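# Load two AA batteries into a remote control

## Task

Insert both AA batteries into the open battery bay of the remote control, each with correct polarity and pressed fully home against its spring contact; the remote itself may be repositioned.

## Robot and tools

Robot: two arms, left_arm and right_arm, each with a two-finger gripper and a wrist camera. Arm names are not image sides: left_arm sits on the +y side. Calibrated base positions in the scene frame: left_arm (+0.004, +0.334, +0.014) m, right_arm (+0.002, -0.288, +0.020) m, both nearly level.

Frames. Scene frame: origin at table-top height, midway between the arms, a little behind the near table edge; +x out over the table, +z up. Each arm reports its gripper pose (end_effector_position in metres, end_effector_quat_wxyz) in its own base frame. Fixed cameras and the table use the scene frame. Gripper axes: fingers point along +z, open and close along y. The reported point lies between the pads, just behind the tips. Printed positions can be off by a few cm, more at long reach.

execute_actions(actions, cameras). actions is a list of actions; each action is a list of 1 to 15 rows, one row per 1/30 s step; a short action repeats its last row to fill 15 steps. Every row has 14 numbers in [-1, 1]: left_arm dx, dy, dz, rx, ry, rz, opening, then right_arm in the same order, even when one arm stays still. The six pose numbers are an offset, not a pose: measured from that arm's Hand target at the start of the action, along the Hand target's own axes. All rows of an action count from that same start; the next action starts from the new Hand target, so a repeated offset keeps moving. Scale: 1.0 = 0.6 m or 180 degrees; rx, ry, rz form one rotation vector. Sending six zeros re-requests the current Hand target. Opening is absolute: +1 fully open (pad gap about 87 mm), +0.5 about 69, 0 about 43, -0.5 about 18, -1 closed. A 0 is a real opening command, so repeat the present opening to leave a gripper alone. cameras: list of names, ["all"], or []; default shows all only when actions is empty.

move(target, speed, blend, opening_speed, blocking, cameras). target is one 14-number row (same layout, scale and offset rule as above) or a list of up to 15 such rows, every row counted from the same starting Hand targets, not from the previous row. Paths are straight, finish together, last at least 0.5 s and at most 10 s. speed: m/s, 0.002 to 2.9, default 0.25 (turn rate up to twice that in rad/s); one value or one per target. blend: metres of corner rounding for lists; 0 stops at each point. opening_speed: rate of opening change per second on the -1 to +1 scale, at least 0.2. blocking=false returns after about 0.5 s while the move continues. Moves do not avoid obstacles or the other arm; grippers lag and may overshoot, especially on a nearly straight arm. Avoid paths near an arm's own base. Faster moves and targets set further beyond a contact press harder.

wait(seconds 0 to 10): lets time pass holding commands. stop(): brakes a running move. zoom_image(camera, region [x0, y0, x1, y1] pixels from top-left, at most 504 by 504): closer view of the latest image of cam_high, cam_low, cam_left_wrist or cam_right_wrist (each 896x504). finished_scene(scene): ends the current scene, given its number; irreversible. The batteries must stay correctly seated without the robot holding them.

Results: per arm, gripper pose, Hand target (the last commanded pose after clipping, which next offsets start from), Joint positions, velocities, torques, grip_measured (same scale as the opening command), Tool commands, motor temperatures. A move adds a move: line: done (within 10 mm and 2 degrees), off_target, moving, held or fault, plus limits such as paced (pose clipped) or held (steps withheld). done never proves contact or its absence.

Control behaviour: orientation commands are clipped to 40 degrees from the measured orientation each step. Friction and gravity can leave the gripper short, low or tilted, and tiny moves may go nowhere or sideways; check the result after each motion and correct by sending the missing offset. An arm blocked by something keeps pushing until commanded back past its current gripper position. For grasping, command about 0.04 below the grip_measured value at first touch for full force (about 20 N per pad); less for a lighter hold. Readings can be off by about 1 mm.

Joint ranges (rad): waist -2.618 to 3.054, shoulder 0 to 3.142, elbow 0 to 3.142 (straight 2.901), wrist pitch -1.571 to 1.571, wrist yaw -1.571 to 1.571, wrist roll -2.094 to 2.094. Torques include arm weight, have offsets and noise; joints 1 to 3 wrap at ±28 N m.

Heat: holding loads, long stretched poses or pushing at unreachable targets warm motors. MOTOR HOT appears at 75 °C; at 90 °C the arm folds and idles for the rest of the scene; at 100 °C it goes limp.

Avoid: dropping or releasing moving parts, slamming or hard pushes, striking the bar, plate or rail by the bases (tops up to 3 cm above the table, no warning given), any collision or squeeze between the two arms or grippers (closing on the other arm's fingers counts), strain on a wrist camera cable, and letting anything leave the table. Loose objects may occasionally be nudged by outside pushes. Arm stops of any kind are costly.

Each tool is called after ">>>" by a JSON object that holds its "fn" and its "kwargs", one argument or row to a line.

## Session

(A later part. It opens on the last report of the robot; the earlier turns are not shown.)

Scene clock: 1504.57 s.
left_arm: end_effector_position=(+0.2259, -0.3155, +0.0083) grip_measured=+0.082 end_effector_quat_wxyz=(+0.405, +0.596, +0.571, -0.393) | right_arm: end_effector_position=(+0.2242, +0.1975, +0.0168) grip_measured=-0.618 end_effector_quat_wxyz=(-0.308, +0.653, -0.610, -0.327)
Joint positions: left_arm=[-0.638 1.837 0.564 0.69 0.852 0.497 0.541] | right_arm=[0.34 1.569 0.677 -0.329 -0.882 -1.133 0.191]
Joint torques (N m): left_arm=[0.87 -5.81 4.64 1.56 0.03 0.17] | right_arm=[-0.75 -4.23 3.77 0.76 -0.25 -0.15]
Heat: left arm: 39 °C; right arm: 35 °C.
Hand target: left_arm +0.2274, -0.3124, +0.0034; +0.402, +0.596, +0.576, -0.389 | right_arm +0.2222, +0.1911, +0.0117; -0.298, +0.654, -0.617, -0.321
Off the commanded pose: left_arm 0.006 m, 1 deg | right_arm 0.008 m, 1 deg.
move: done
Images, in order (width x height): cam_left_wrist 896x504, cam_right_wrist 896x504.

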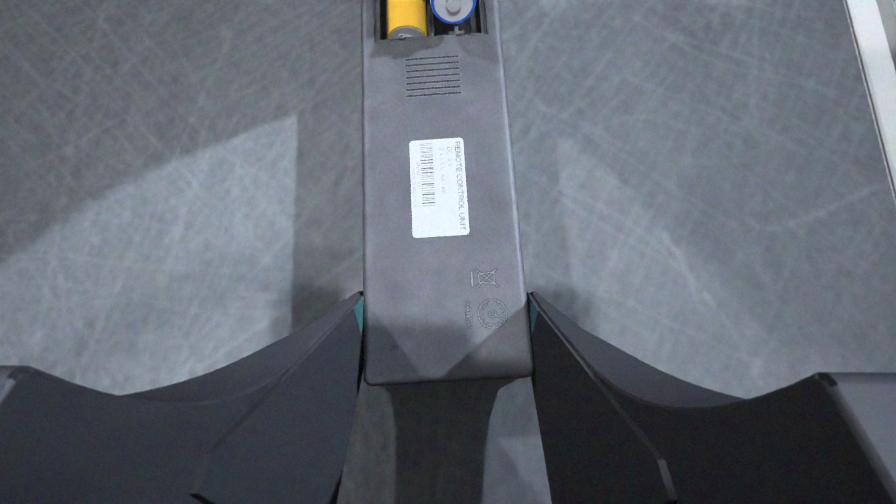

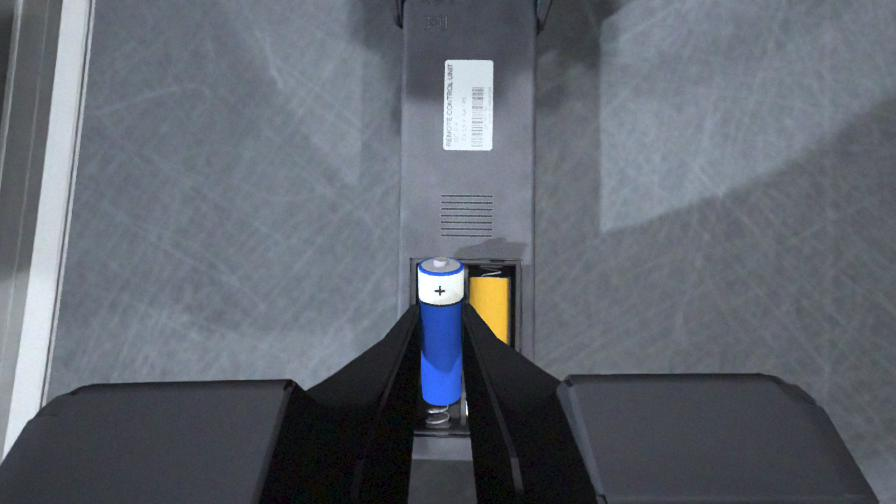

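>>> {"fn": "move", "kwargs": {
  "target": [
    [0,0,0,0,0,0,-0.1,0.0046,0.0,-0.0054,0,0,0,-0.82],
    [0,0,0,0,0,0,-0.1,0.0060,-0.003,-0.0045,0,0.06,0,-0.82]
  ],
  "speed": [0.05,0.06],
  "cameras": ["cam_right_wrist","cam_left_wrist"]
}}

>>> {"fn": "zoom_image", "kwargs": {
  "camera": "cam_right_wrist",
  "region": [380, 210, 550, 430]
}}

>>> {"fn": "zoom_image", "kwargs": {
  "camera": "cam_left_wrist",
  "region": [360, 0, 510, 70]
}}

Scene clock: 1514.47 s.
left_arm: end_effector_position=(+0.2259, -0.3155, +0.0084) grip_measured=+0.082 end_effector_quat_wxyz=(+0.405, +0.596, +0.571, -0.393) | right_arm: end_effector_position=(+0.2233, +0.1974, +0.0156) grip_measured=-0.618 end_effector_quat_wxyz=(-0.259, +0.679, -0.625, -0.284)
Joint positions: left_arm=[-0.638 1.837 0.564 0.69 0.852 0.497 0.541] | right_arm=[0.417 1.569 0.749 -0.435 -0.736 -1.114 0.191]
Joint torques (N m): left_arm=[0.87 -5.83 4.62 1.58 0.03 0.16] | right_arm=[0.4 -5 4.77 0.59 0.4 0.04]
Heat: left arm: 39 °C; right arm: 35 °C.
Hand target: left_arm +0.2273, -0.3125, +0.0035; +0.402, +0.596, +0.576, -0.389 | right_arm +0.2242, +0.1868, +0.0105; -0.239, +0.681, -0.642, -0.258
Off the commanded pose: left_arm 0.006 m, 1 deg | right_arm 0.012 m, 4 deg.
move: off_target (right_arm)
Images, in order (width x height): cam_left_wrist 896x504, cam_right_wrist 896x504.

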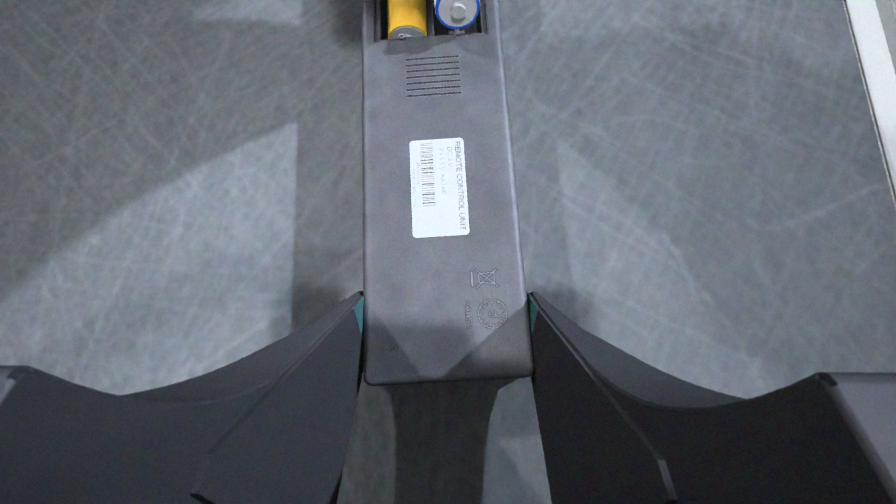

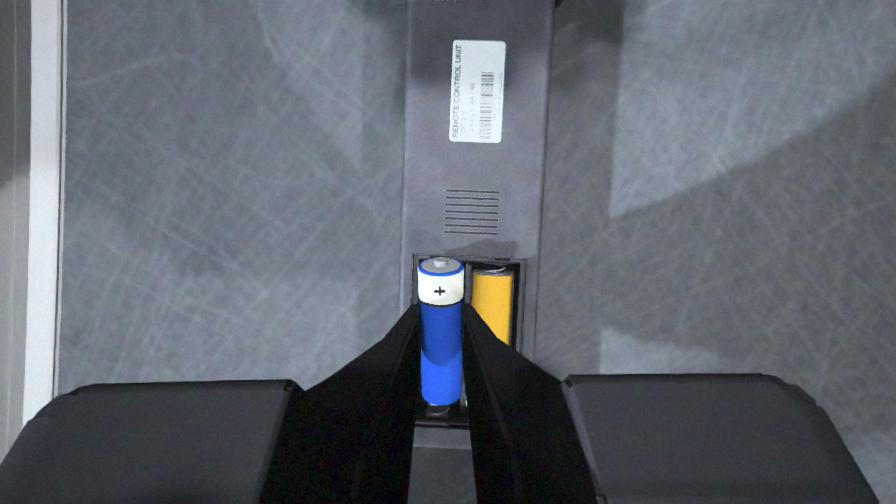

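Scaled by 2.291 from the camera's 896x504 image, which has a finer 1280x720 frame.

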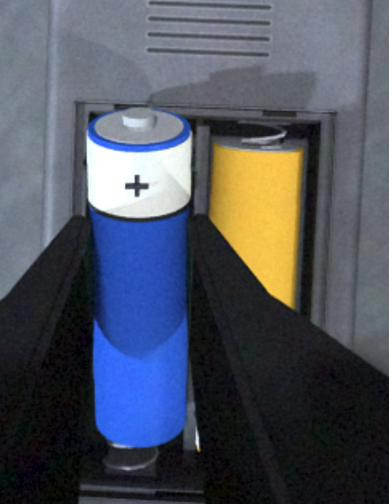

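Scaled by 3.360 from the camera's 896x504 image, which has a finer 1280x720 frame.

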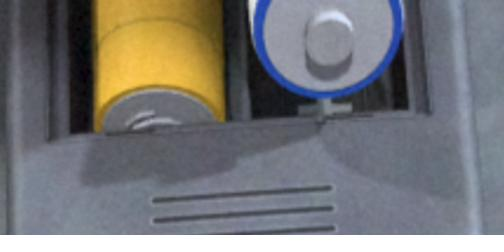

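>>> {"fn": "move", "kwargs": {
  "target": [0,0,0,0,0,0,-0.1,0.0036,-0.001,0.0036,0,0.045,0,-0.82],
  "speed": 0.04,
  "cameras": ["cam_right_wrist","cam_left_wrist"]
}}

>>> {"fn": "zoom_image", "kwargs": {
  "camera": "cam_right_wrist",
  "region": [380, 200, 550, 420]
}}

>>> {"fn": "zoom_image", "kwargs": {
  "camera": "cam_left_wrist",
  "region": [360, 0, 510, 70]
}}

Scene clock: 1522.77 s.
left_arm: end_effector_position=(+0.2259, -0.3155, +0.0084) grip_measured=+0.082 end_effector_quat_wxyz=(+0.405, +0.596, +0.571, -0.393) | right_arm: end_effector_position=(+0.2235, +0.1987, +0.0154) grip_measured=-0.618 end_effector_quat_wxyz=(-0.220, +0.699, -0.639, -0.232)
Joint positions: left_arm=[-0.638 1.837 0.564 0.69 0.852 0.497 0.541] | right_arm=[0.503 1.569 0.802 -0.494 -0.583 -1.063 0.191]
Joint torques (N m): left_arm=[0.88 -5.82 4.64 1.58 0.04 0.16] | right_arm=[0.05 -3.06 5.5 0.55 0.42 0.06]
Heat: left arm: 39 °C; right arm: 35 °C.
Hand target: left_arm +0.2273, -0.3125, +0.0035; +0.402, +0.596, +0.576, -0.389 | right_arm +0.2249, +0.1867, +0.0075; -0.193, +0.697, -0.658, -0.209
Off the commanded pose: left_arm 0.006 m, 1 deg | right_arm 0.014 m, 5 deg.
move: off_target (right_arm)
Images, in order (width x height): cam_left_wrist 896x504, cam_right_wrist 896x504.

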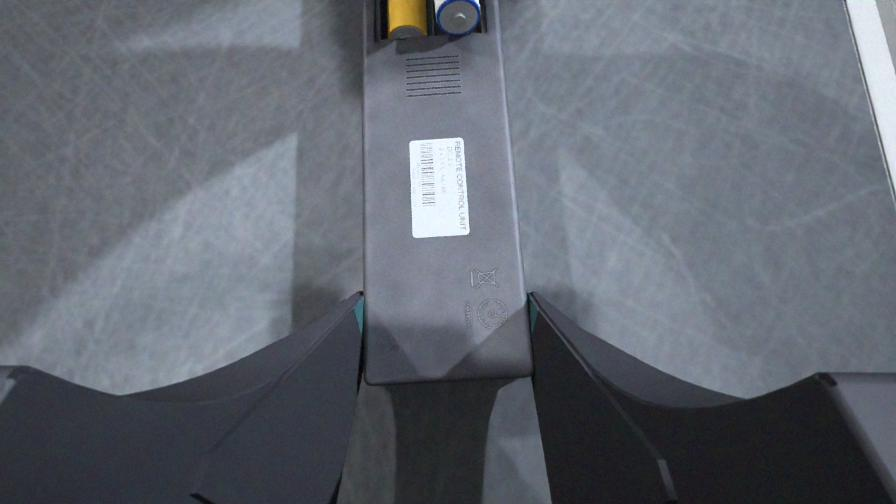

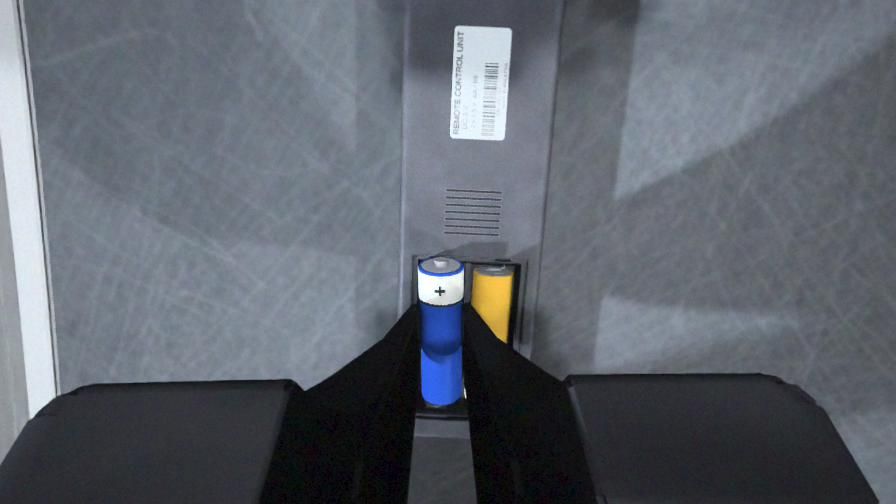

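Scaled by 2.291 from the camera's 896x504 image, which has a finer 1280x720 frame.

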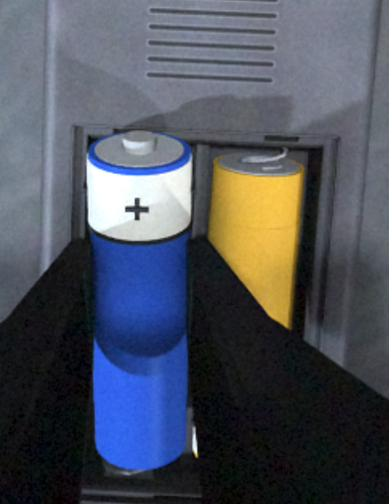

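Scaled by 3.360 from the camera's 896x504 image, which has a finer 1280x720 frame.

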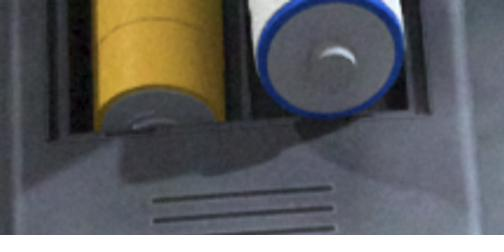

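>>> {"fn": "move", "kwargs": {
  "target": [
    [0,0,0,0,0,0,-0.1,0.0112,0.0,-0.0073,0,-0.01,0,-0.83],
    [0,0,0,0,0,0,-0.1,0.0148,0.0,-0.0017,0,0.04,0,-0.83]
  ],
  "speed": 0.04,
  "cameras": ["cam_right_wrist","cam_left_wrist"]
}}

>>> {"fn": "zoom_image", "kwargs": {
  "camera": "cam_right_wrist",
  "region": [380, 200, 550, 420]
}}

>>> {"fn": "zoom_image", "kwargs": {
  "camera": "cam_left_wrist",
  "region": [360, 0, 510, 70]
}}

Scene clock: 1532.77 s.
left_arm: end_effector_position=(+0.2273, -0.3158, +0.0090) grip_measured=+0.082 end_effector_quat_wxyz=(+0.408, +0.596, +0.571, -0.391) | right_arm: end_effector_position=(+0.2274, +0.1922, +0.0127) grip_measured=-0.618 end_effector_quat_wxyz=(-0.184, +0.713, -0.651, -0.185)
Joint positions: left_arm=[-0.638 1.837 0.564 0.696 0.847 0.497 0.541] | right_arm=[0.55 1.594 0.854 -0.557 -0.457 -1.048 0.191]
Joint torques (N m): left_arm=[0.83 -5.79 4.6 1.5 0.08 0.16] | right_arm=[0.1 -2.91 5.04 0.49 0.41 0.11]
Heat: left arm: 39 °C; right arm: 34 °C.
Hand target: left_arm +0.2273, -0.3124, +0.0035; +0.402, +0.596, +0.576, -0.389 | right_arm +0.2253, +0.1787, +0.0035; -0.152, +0.709, -0.668, -0.165
Off the commanded pose: left_arm 0.006 m, 1 deg | right_arm 0.016 m, 5 deg.
move: off_target (right_arm)
Images, in order (width x height): cam_left_wrist 896x504, cam_right_wrist 896x504.

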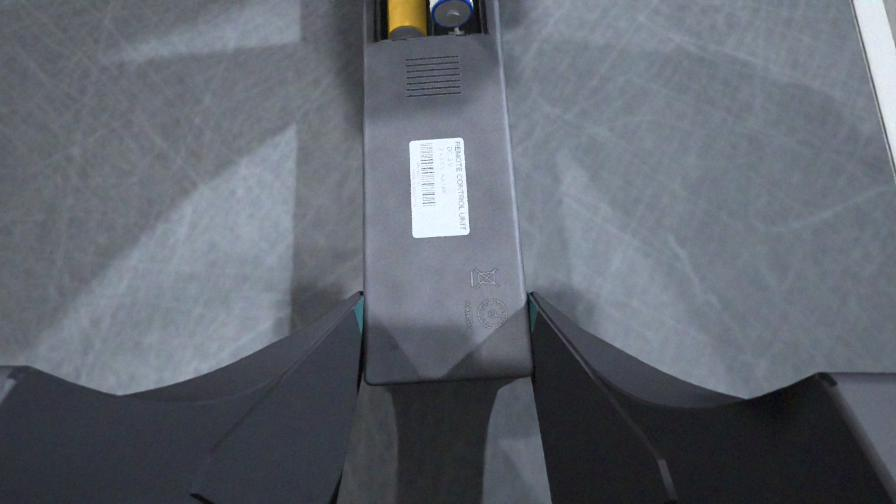

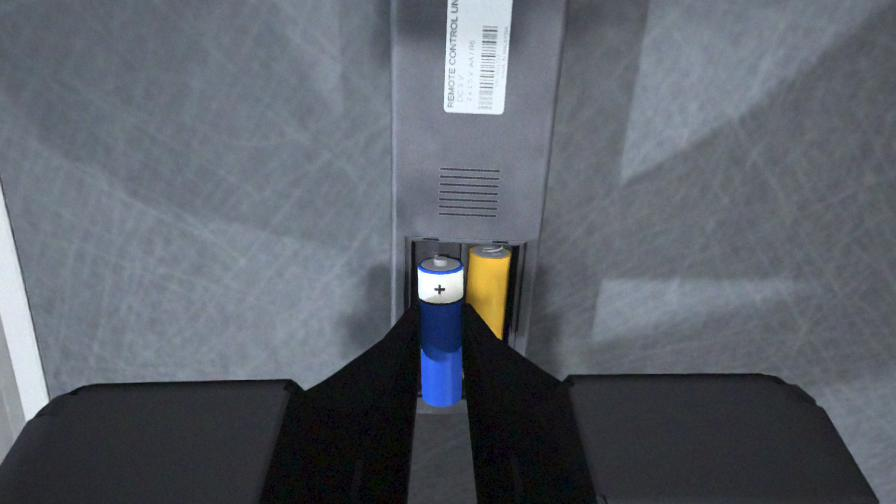

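Scaled by 2.291 from the camera's 896x504 image, which has a finer 1280x720 frame.

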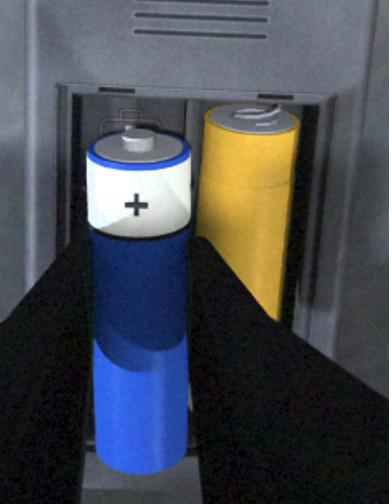

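Scaled by 3.360 from the camera's 896x504 image, which has a finer 1280x720 frame.

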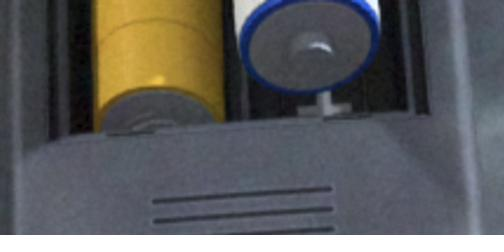

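>>> {"fn": "move", "kwargs": {
  "target": [0,0,0,0,0,0,-0.1,-0.0035,0.002,0.014,0,0,0,-0.83],
  "speed": 0.03,
  "cameras": ["cam_right_wrist","cam_left_wrist"]
}}

>>> {"fn": "zoom_image", "kwargs": {
  "camera": "cam_right_wrist",
  "region": [380, 200, 550, 420]
}}

>>> {"fn": "zoom_image", "kwargs": {
  "camera": "cam_left_wrist",
  "region": [360, 0, 510, 70]
}}

Scene clock: 1544.43 s.
left_arm: end_effector_position=(+0.2272, -0.3157, +0.0088) grip_measured=+0.082 end_effector_quat_wxyz=(+0.408, +0.596, +0.571, -0.391) | right_arm: end_effector_position=(+0.2267, +0.1930, +0.0115) grip_measured=-0.618 end_effector_quat_wxyz=(-0.180, +0.712, -0.655, -0.178)
Joint positions: left_arm=[-0.638 1.837 0.564 0.695 0.847 0.497 0.541] | right_arm=[0.564 1.596 0.854 -0.553 -0.436 -1.028 0.191]
Joint torques (N m): left_arm=[0.88 -5.83 4.64 1.53 0.08 0.16] | right_arm=[0.61 -1.62 4.08 0.85 0.23 0.12]
Heat: left arm: 39 °C; right arm: 34 °C.
Hand target: left_arm +0.2273, -0.3124, +0.0035; +0.402, +0.596, +0.576, -0.389 | right_arm +0.2237, +0.1841, -0.0032; -0.151, +0.709, -0.668, -0.165
Off the commanded pose: left_arm 0.006 m, 1 deg | right_arm 0.017 m, 4 deg.
move: off_target (right_arm)
Images, in order (width x height): cam_left_wrist 896x504, cam_right_wrist 896x504.

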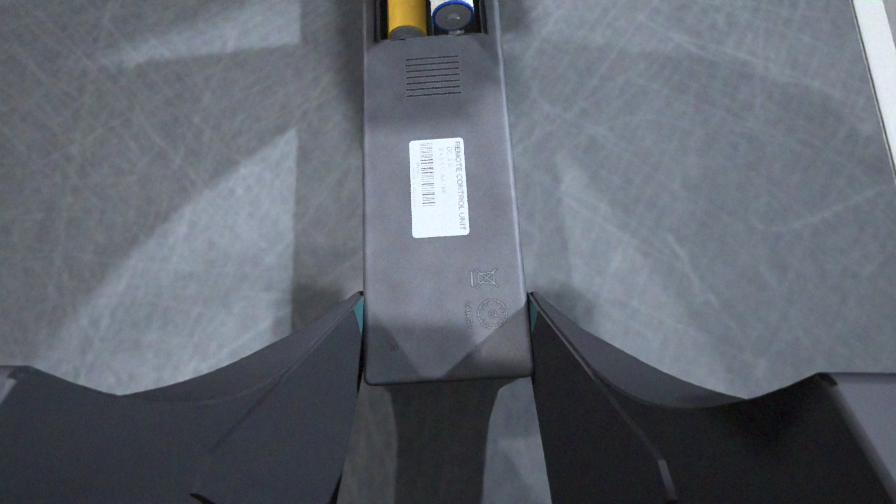

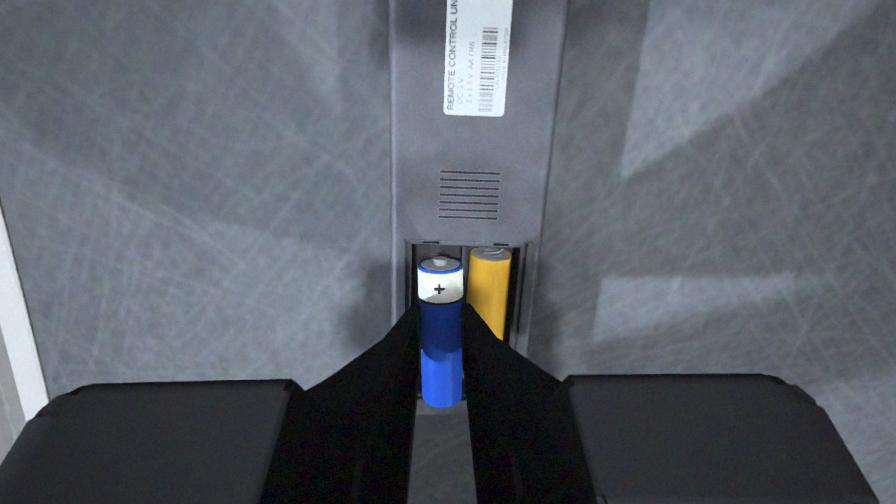

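Scaled by 2.291 from the camera's 896x504 image, which has a finer 1280x720 frame.

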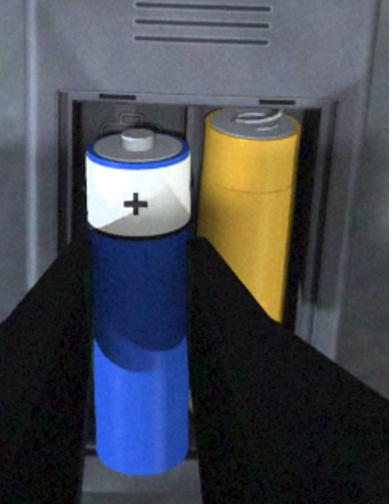

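Scaled by 3.360 from the camera's 896x504 image, which has a finer 1280x720 frame.

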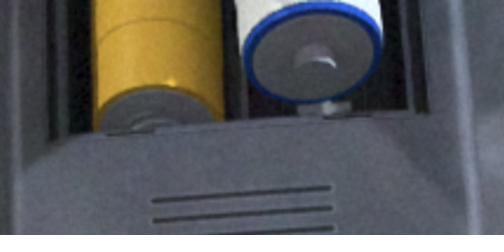

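>>> {"fn": "move", "kwargs": {
  "target": [0,0,0,0,0,0,-0.1,-0.0085,0.002,0.0075,0,-0.01,0,-0.83],
  "speed": 0.03,
  "cameras": ["cam_right_wrist","cam_left_wrist"]
}}

>>> {"fn": "zoom_image", "kwargs": {
  "camera": "cam_right_wrist",
  "region": [380, 200, 550, 420]
}}

>>> {"fn": "zoom_image", "kwargs": {
  "camera": "cam_left_wrist",
  "region": [360, 0, 510, 70]
}}

Scene clock: 1550.70 s.
left_arm: end_effector_position=(+0.2271, -0.3156, +0.0087) grip_measured=+0.082 end_effector_quat_wxyz=(+0.407, +0.596, +0.571, -0.391) | right_arm: end_effector_position=(+0.2264, +0.1947, +0.0118) grip_measured=-0.618 end_effector_quat_wxyz=(-0.181, +0.708, -0.659, -0.179)
Joint positions: left_arm=[-0.638 1.837 0.564 0.694 0.847 0.496 0.541] | right_arm=[0.569 1.596 0.854 -0.547 -0.436 -1.012 0.191]
Joint torques (N m): left_arm=[0.92 -5.79 4.63 1.54 0.08 0.18] | right_arm=[0.75 -1.65 2.82 1.2 -0.07 0.08]
Heat: left arm: 39 °C; right arm: 34 °C.
Hand target: left_arm +0.2273, -0.3124, +0.0034; +0.402, +0.596, +0.576, -0.389 | right_arm +0.2220, +0.1906, -0.0050; -0.162, +0.707, -0.666, -0.176
Off the commanded pose: left_arm 0.006 m, 1 deg | right_arm 0.018 m, 2 deg.
move: off_target (right_arm)
Images, in order (width x height): cam_left_wrist 896x504, cam_right_wrist 896x504.

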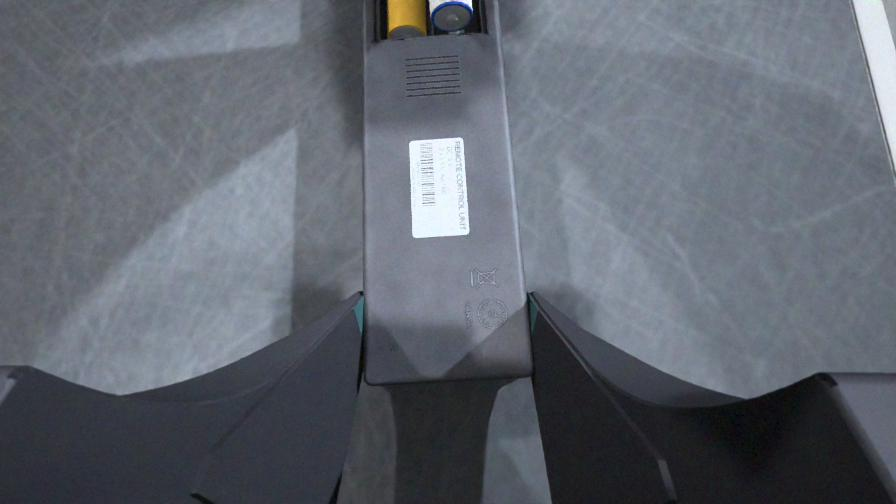

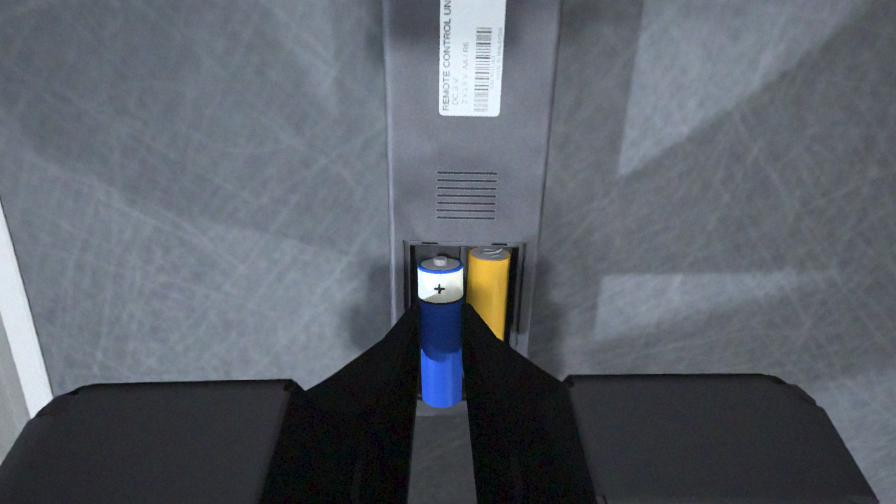

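Scaled by 2.291 from the camera's 896x504 image, which has a finer 1280x720 frame.

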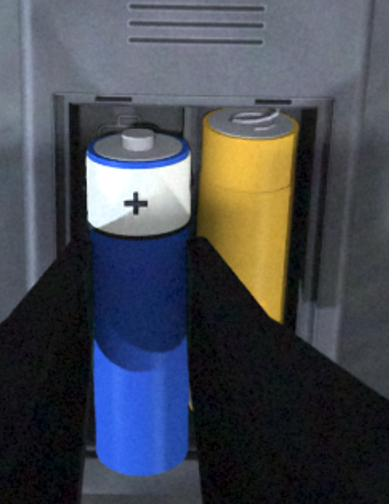

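Scaled by 3.360 from the camera's 896x504 image, which has a finer 1280x720 frame.

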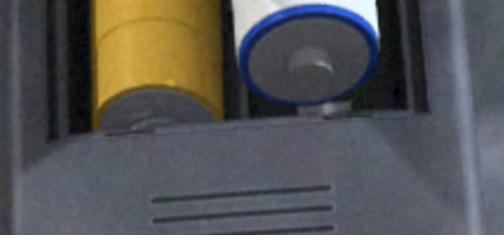

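>>> {"fn": "move", "kwargs": {
  "target": [0,0,0,0,0,0,-0.1,-0.016,0.002,0.002,0,0.0,0,-0.83],
  "speed": 0.03,
  "cameras": ["cam_right_wrist","cam_left_wrist"]
}}

>>> {"fn": "zoom_image", "kwargs": {
  "camera": "cam_right_wrist",
  "region": [380, 200, 550, 420]
}}

>>> {"fn": "zoom_image", "kwargs": {
  "camera": "cam_left_wrist",
  "region": [360, 0, 510, 70]
}}

Scene clock: 1563.67 s.
left_arm: end_effector_position=(+0.2269, -0.3155, +0.0086) grip_measured=+0.082 end_effector_quat_wxyz=(+0.407, +0.595, +0.572, -0.392) | right_arm: end_effector_position=(+0.2259, +0.1964, +0.0110) grip_measured=-0.619 end_effector_quat_wxyz=(-0.177, +0.708, -0.663, -0.167)
Joint positions: left_arm=[-0.638 1.837 0.564 0.693 0.847 0.495 0.541] | right_arm=[0.591 1.597 0.856 -0.541 -0.404 -0.985 0.19]
Joint torques (N m): left_arm=[0.88 -5.79 4.64 1.54 0.08 0.19] | right_arm=[1.57 -1.43 4.05 1.15 -0.34 0.15]
Heat: left arm: 39 °C; right arm: 33 °C.
Hand target: left_arm +0.2273, -0.3124, +0.0034; +0.402, +0.596, +0.576, -0.389 | right_arm +0.2204, +0.1995, -0.0016; -0.162, +0.706, -0.666, -0.176
Off the commanded pose: left_arm 0.006 m, 1 deg | right_arm 0.014 m, 2 deg.
move: off_target (right_arm)
Images, in order (width x height): cam_left_wrist 896x504, cam_right_wrist 896x504.

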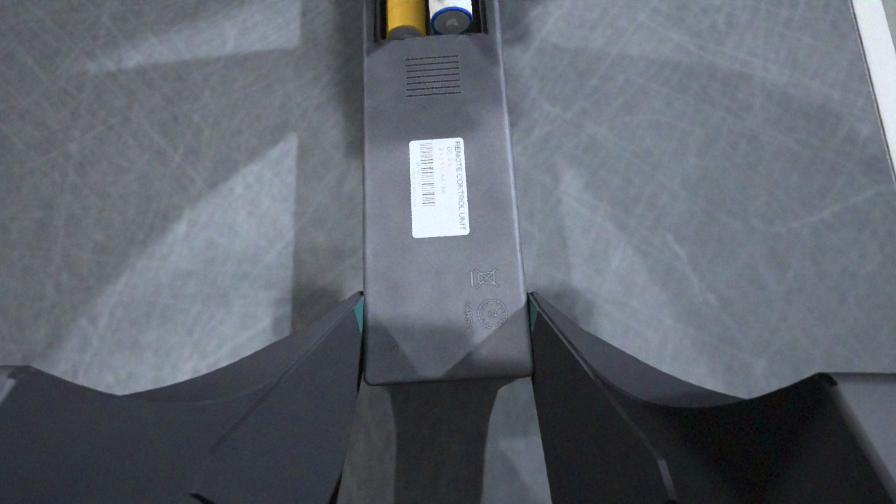

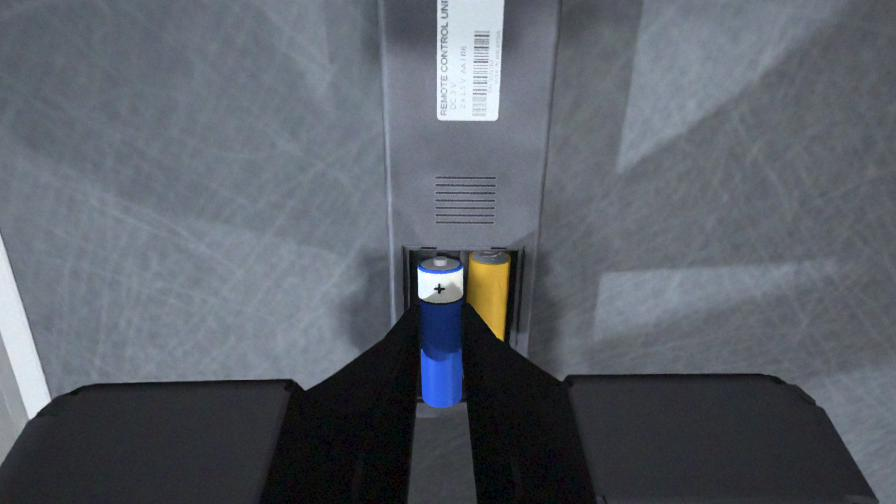

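Scaled by 2.291 from the camera's 896x504 image, which has a finer 1280x720 frame.

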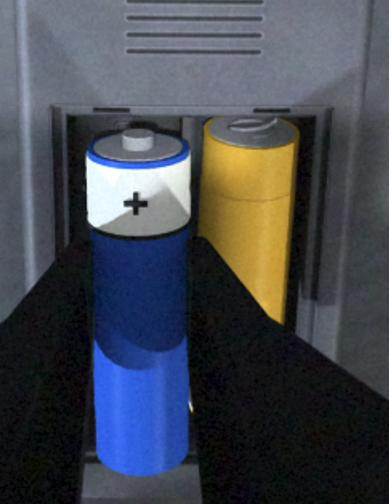

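Scaled by 3.360 from the camera's 896x504 image, which has a finer 1280x720 frame.

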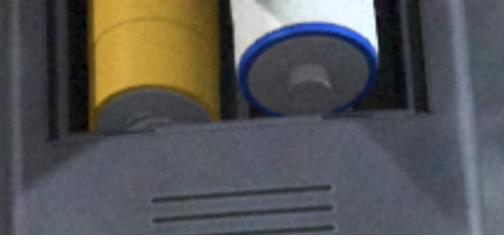

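>>> {"fn": "move", "kwargs": {
  "target": [0,0,0,0,0,0,-0.1,-0.008,0.008,0.008,0,0.0,0,-0.83],
  "speed": 0.03,
  "cameras": ["cam_right_wrist","cam_left_wrist"]
}}

>>> {"fn": "zoom_image", "kwargs": {
  "camera": "cam_right_wrist",
  "region": [380, 200, 550, 420]
}}

>>> {"fn": "zoom_image", "kwargs": {
  "camera": "cam_left_wrist",
  "region": [360, 0, 510, 70]
}}

Scene clock: 1570.43 s.
left_arm: end_effector_position=(+0.2266, -0.3155, +0.0085) grip_measured=+0.082 end_effector_quat_wxyz=(+0.406, +0.595, +0.572, -0.392) | right_arm: end_effector_position=(+0.2257, +0.1993, +0.0098) grip_measured=-0.620 end_effector_quat_wxyz=(-0.176, +0.708, -0.666, -0.156)
Joint positions: left_arm=[-0.638 1.837 0.564 0.692 0.848 0.494 0.541] | right_arm=[0.615 1.6 0.856 -0.527 -0.374 -0.959 0.19]
Joint torques (N m): left_arm=[0.84 -5.86 4.6 1.57 0.06 0.2] | right_arm=[2.06 -1.85 3.26 1.25 -0.58 0.19]
Heat: left arm: 39 °C; right arm: 33 °C.
Hand target: left_arm +0.2273, -0.3124, +0.0034; +0.402, +0.596, +0.576, -0.389 | right_arm +0.2152, +0.2058, -0.0035; -0.162, +0.707, -0.666, -0.176
Off the commanded pose: left_arm 0.006 m, 1 deg | right_arm 0.018 m, 3 deg.
move: off_target (right_arm)
Images, in order (width x height): cam_left_wrist 896x504, cam_right_wrist 896x504.

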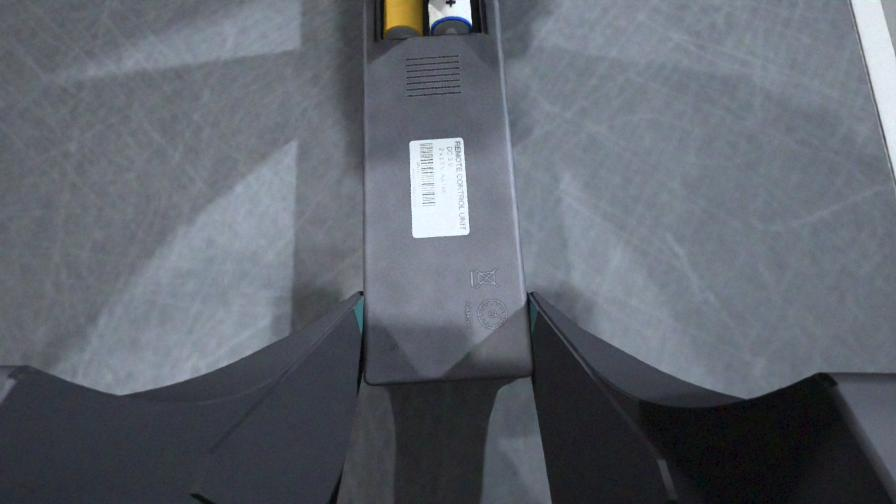

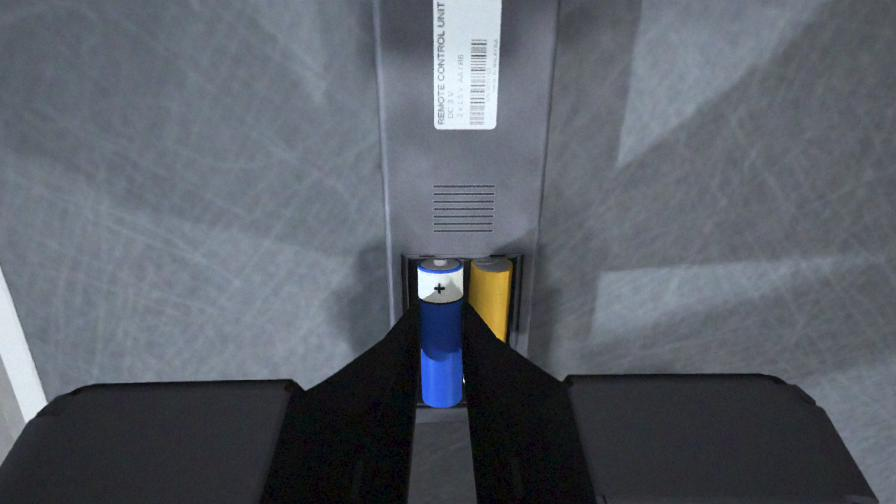

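Scaled by 2.291 from the camera's 896x504 image, which has a finer 1280x720 frame.

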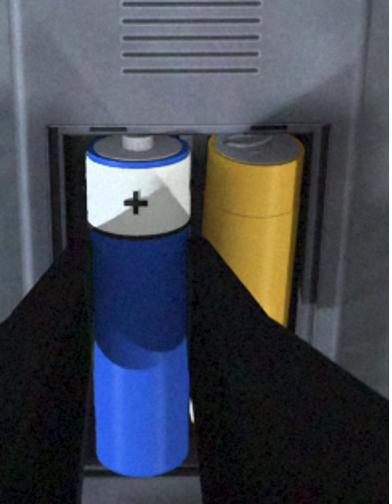

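Scaled by 3.360 from the camera's 896x504 image, which has a finer 1280x720 frame.

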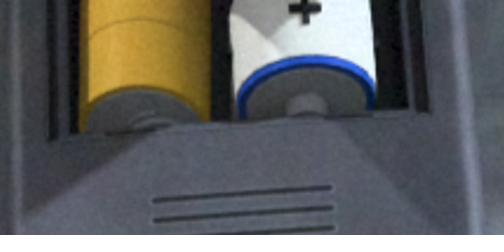

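>>> {"fn": "move", "kwargs": {
  "target": [0,0,0,0,0,0,-0.1,-0.0,0.0,0.0,0,0.0,0,-0.56],
  "opening_speed": 0.2,
  "cameras": ["cam_right_wrist","cam_left_wrist"]
}}

>>> {"fn": "zoom_image", "kwargs": {
  "camera": "cam_right_wrist",
  "region": [380, 200, 550, 420]
}}

>>> {"fn": "zoom_image", "kwargs": {
  "camera": "cam_left_wrist",
  "region": [360, 0, 510, 70]
}}

Scene clock: 1580.13 s.
left_arm: end_effector_position=(+0.2264, -0.3155, +0.0085) grip_measured=+0.082 end_effector_quat_wxyz=(+0.405, +0.595, +0.572, -0.393) | right_arm: end_effector_position=(+0.2260, +0.1994, +0.0098) grip_measured=-0.590 end_effector_quat_wxyz=(-0.176, +0.706, -0.668, -0.156)
Joint positions: left_arm=[-0.638 1.837 0.564 0.692 0.849 0.494 0.541] | right_arm=[0.615 1.6 0.856 -0.526 -0.374 -0.954 0.205]
Joint torques (N m): left_arm=[0.84 -5.85 4.62 1.56 0.04 0.19] | right_arm=[2.06 -1.87 3.26 1.24 -0.59 0.16]
Heat: left arm: 39 °C; right arm: 33 °C.
Hand target: left_arm +0.2273, -0.3125, +0.0035; +0.402, +0.596, +0.576, -0.389 | right_arm +0.2151, +0.2058, -0.0035; -0.162, +0.707, -0.666, -0.176
Off the commanded pose: left_arm 0.006 m, 1 deg | right_arm 0.018 m, 3 deg.
move: off_target (right_arm)
Images, in order (width x height): cam_left_wrist 896x504, cam_right_wrist 896x504.

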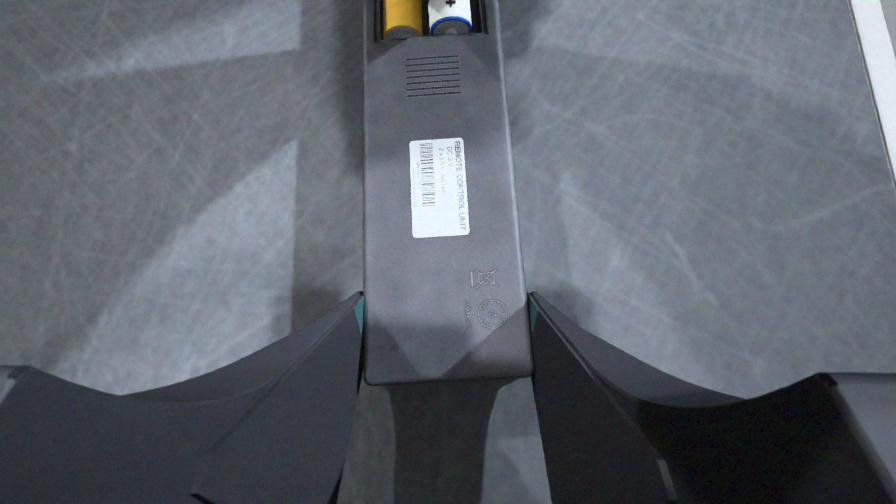

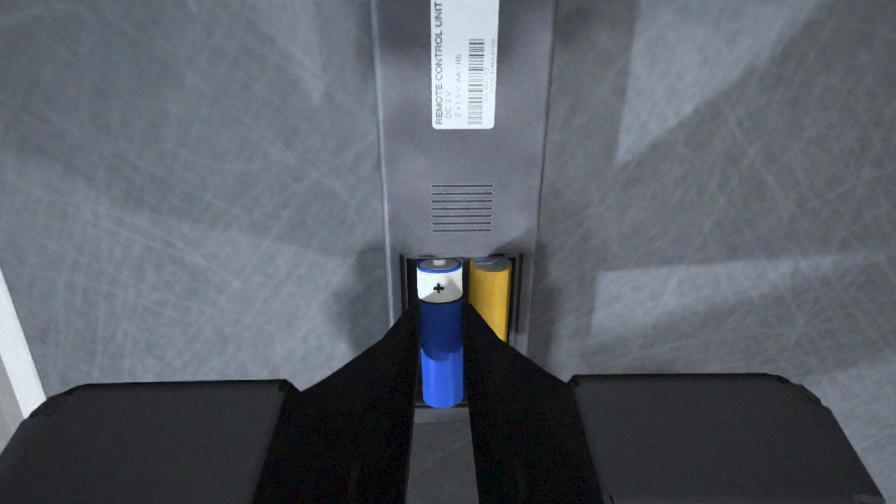

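Scaled by 2.291 from the camera's 896x504 image, which has a finer 1280x720 frame.

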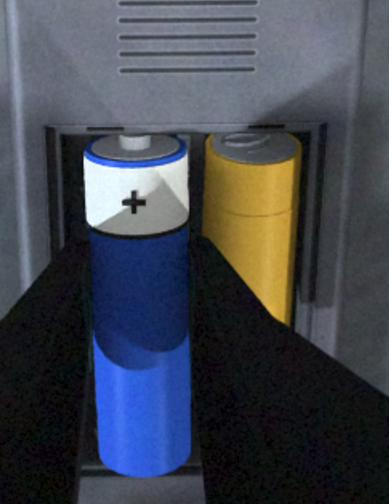

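Scaled by 3.360 from the camera's 896x504 image, which has a finer 1280x720 frame.

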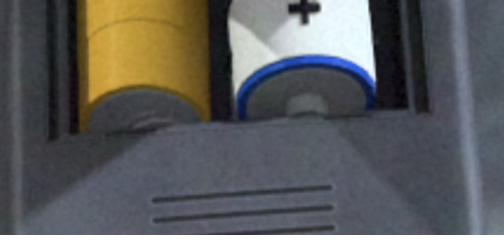

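>>> {"fn": "move", "kwargs": {
  "target": [
    [0,0,0,0,0,0,-0.1,0.004,-0.0167,-0.012,0,0,0,-0.58],
    [0,0,0,0,0,0,-0.1,-0.032,-0.0167,-0.079,0,0,0,-0.55]
  ],
  "speed": 0.04,
  "cameras": ["cam_right_wrist","cam_left_wrist"]
}}

>>> {"fn": "zoom_image", "kwargs": {
  "camera": "cam_right_wrist",
  "region": [390, 160, 560, 360]
}}

>>> {"fn": "zoom_image", "kwargs": {
  "camera": "cam_left_wrist",
  "region": [360, 0, 510, 70]
}}

Scene clock: 1592.87 s.
left_arm: end_effector_position=(+0.2260, -0.3155, +0.0084) grip_measured=+0.082 end_effector_quat_wxyz=(+0.405, +0.595, +0.572, -0.393) | right_arm: end_effector_position=(+0.2208, +0.1954, +0.0328) grip_measured=-0.550 end_effector_quat_wxyz=(-0.140, +0.703, -0.675, -0.175)
Joint positions: left_arm=[-0.638 1.837 0.564 0.691 0.85 0.493 0.541] | right_arm=[0.599 1.605 0.974 -0.724 -0.401 -0.967 0.225]
Joint torques (N m): left_arm=[0.9 -5.79 4.63 1.56 0.04 0.19] | right_arm=[0.28 -7.88 6.37 0.69 -0.39 -0.11]
Heat: left arm: 39 °C; right arm: 33 °C.
Hand target: left_arm +0.2273, -0.3124, +0.0034; +0.402, +0.596, +0.576, -0.389 | right_arm +0.2258, +0.2014, +0.0473; -0.162, +0.707, -0.666, -0.176
Off the commanded pose: left_arm 0.006 m, 1 deg | right_arm 0.016 m, 3 deg.
move: off_target (right_arm); target 2's new opening was sent with right_arm's hand 0.016 m and 3 deg from that target
Images, in order (width x height): cam_left_wrist 896x504, cam_right_wrist 896x504.

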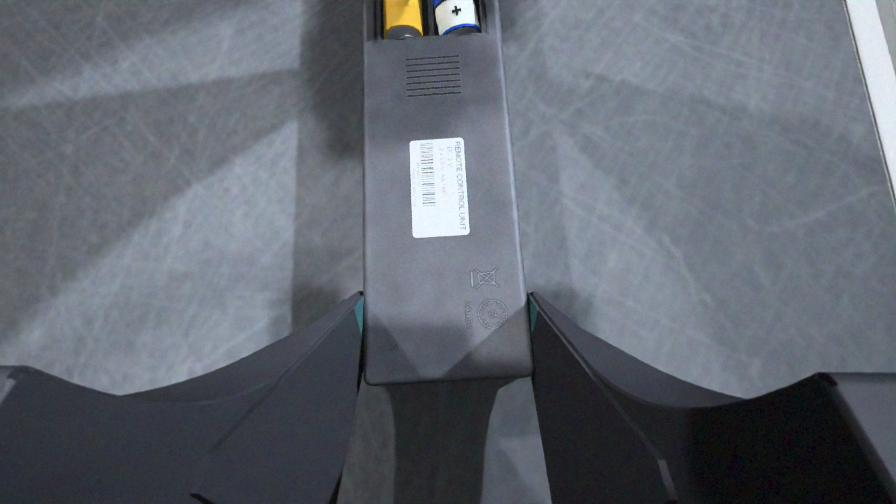

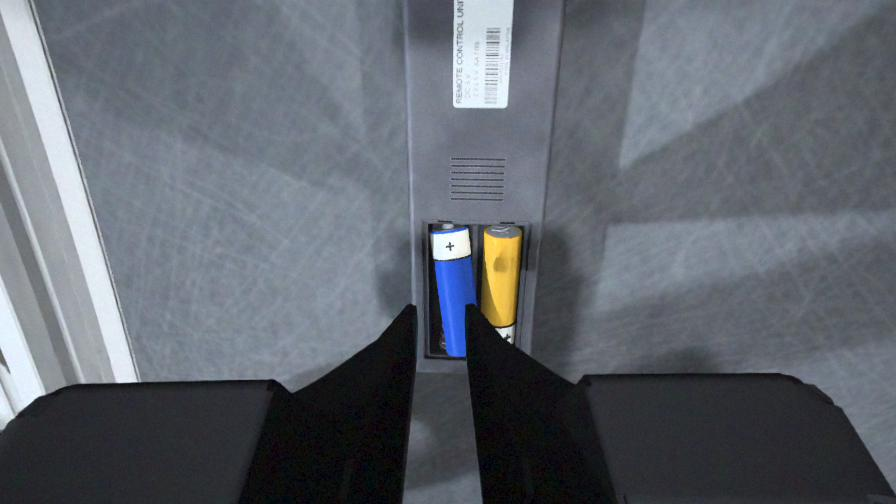

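Scaled by 2.520 from the camera's 896x504 image, which has a finer 1280x720 frame.

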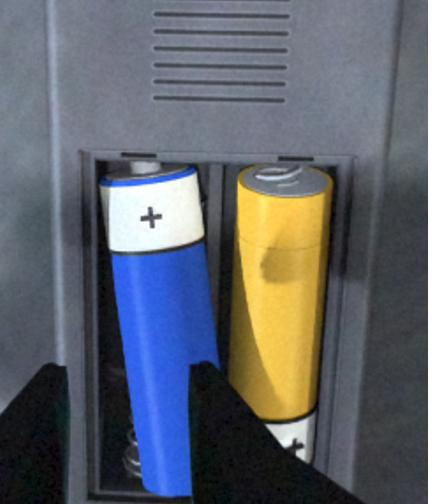

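Scaled by 3.360 from the camera's 896x504 image, which has a finer 1280x720 frame.

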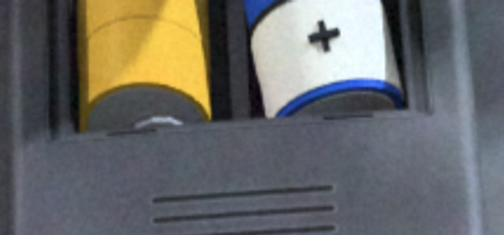

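>>> {"fn": "move", "kwargs": {
  "target": [
    [0,0,0,0,0,0,-0.1,0.032,0,0.0057,-0.0151,-0.057,-0.0233,-0.3],
    [0,0,0,0,0,0,-0.1,0.0497,0,0.0394,-0.0151,-0.057,-0.0233,-0.3]
  ],
  "speed": 0.07,
  "cameras": ["cam_right_wrist"]
}}

>>> {"fn": "zoom_image", "kwargs": {
  "camera": "cam_right_wrist",
  "region": [360, 180, 530, 380]
}}

Scene clock: 1626.47 s.
left_arm: end_effector_position=(+0.2260, -0.3155, +0.0084) grip_measured=+0.082 end_effector_quat_wxyz=(+0.405, +0.595, +0.572, -0.393) | right_arm: end_effector_position=(+0.2222, +0.1836, +0.0156) grip_measured=-0.300 end_effector_quat_wxyz=(-0.202, +0.713, -0.624, -0.248)
Joint positions: left_arm=[-0.638 1.837 0.564 0.691 0.85 0.493 0.541] | right_arm=[0.442 1.597 0.841 -0.613 -0.623 -1.198 0.35]
Joint torques (N m): left_arm=[0.9 -5.82 4.55 1.56 0.04 0.22] | right_arm=[-0.21 -3.66 4.11 1.07 -0.47 -0.12]
Heat: left arm: 39 °C; right arm: 38 °C.
Hand target: left_arm +0.2273, -0.3124, +0.0034; +0.402, +0.596, +0.576, -0.389 | right_arm +0.2265, +0.1860, +0.0126; -0.210, +0.715, -0.618, -0.249
Off the commanded pose: left_arm 0.006 m, 1 deg | right_arm 0.006 m, 1 deg.
move: done
Images, in order (width x height): cam_right_wrist 896x504.

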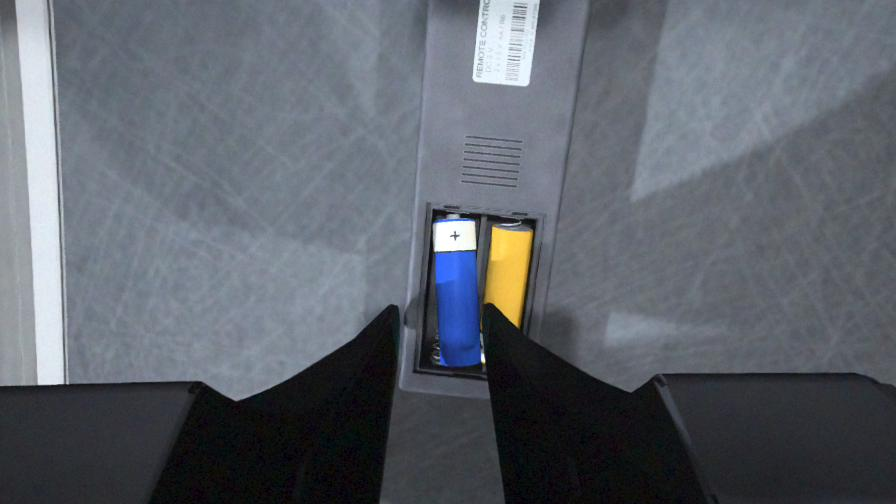

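Scaled by 2.520 from the camera's 896x504 image, which has a finer 1280x720 frame.

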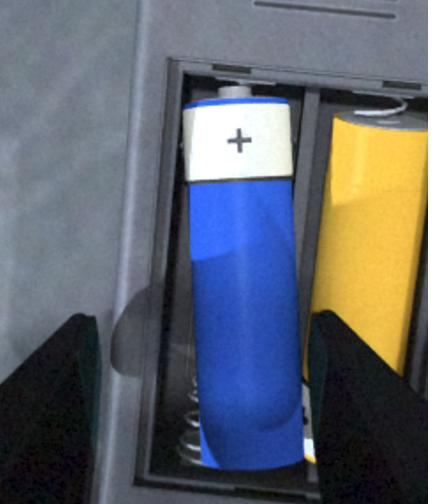

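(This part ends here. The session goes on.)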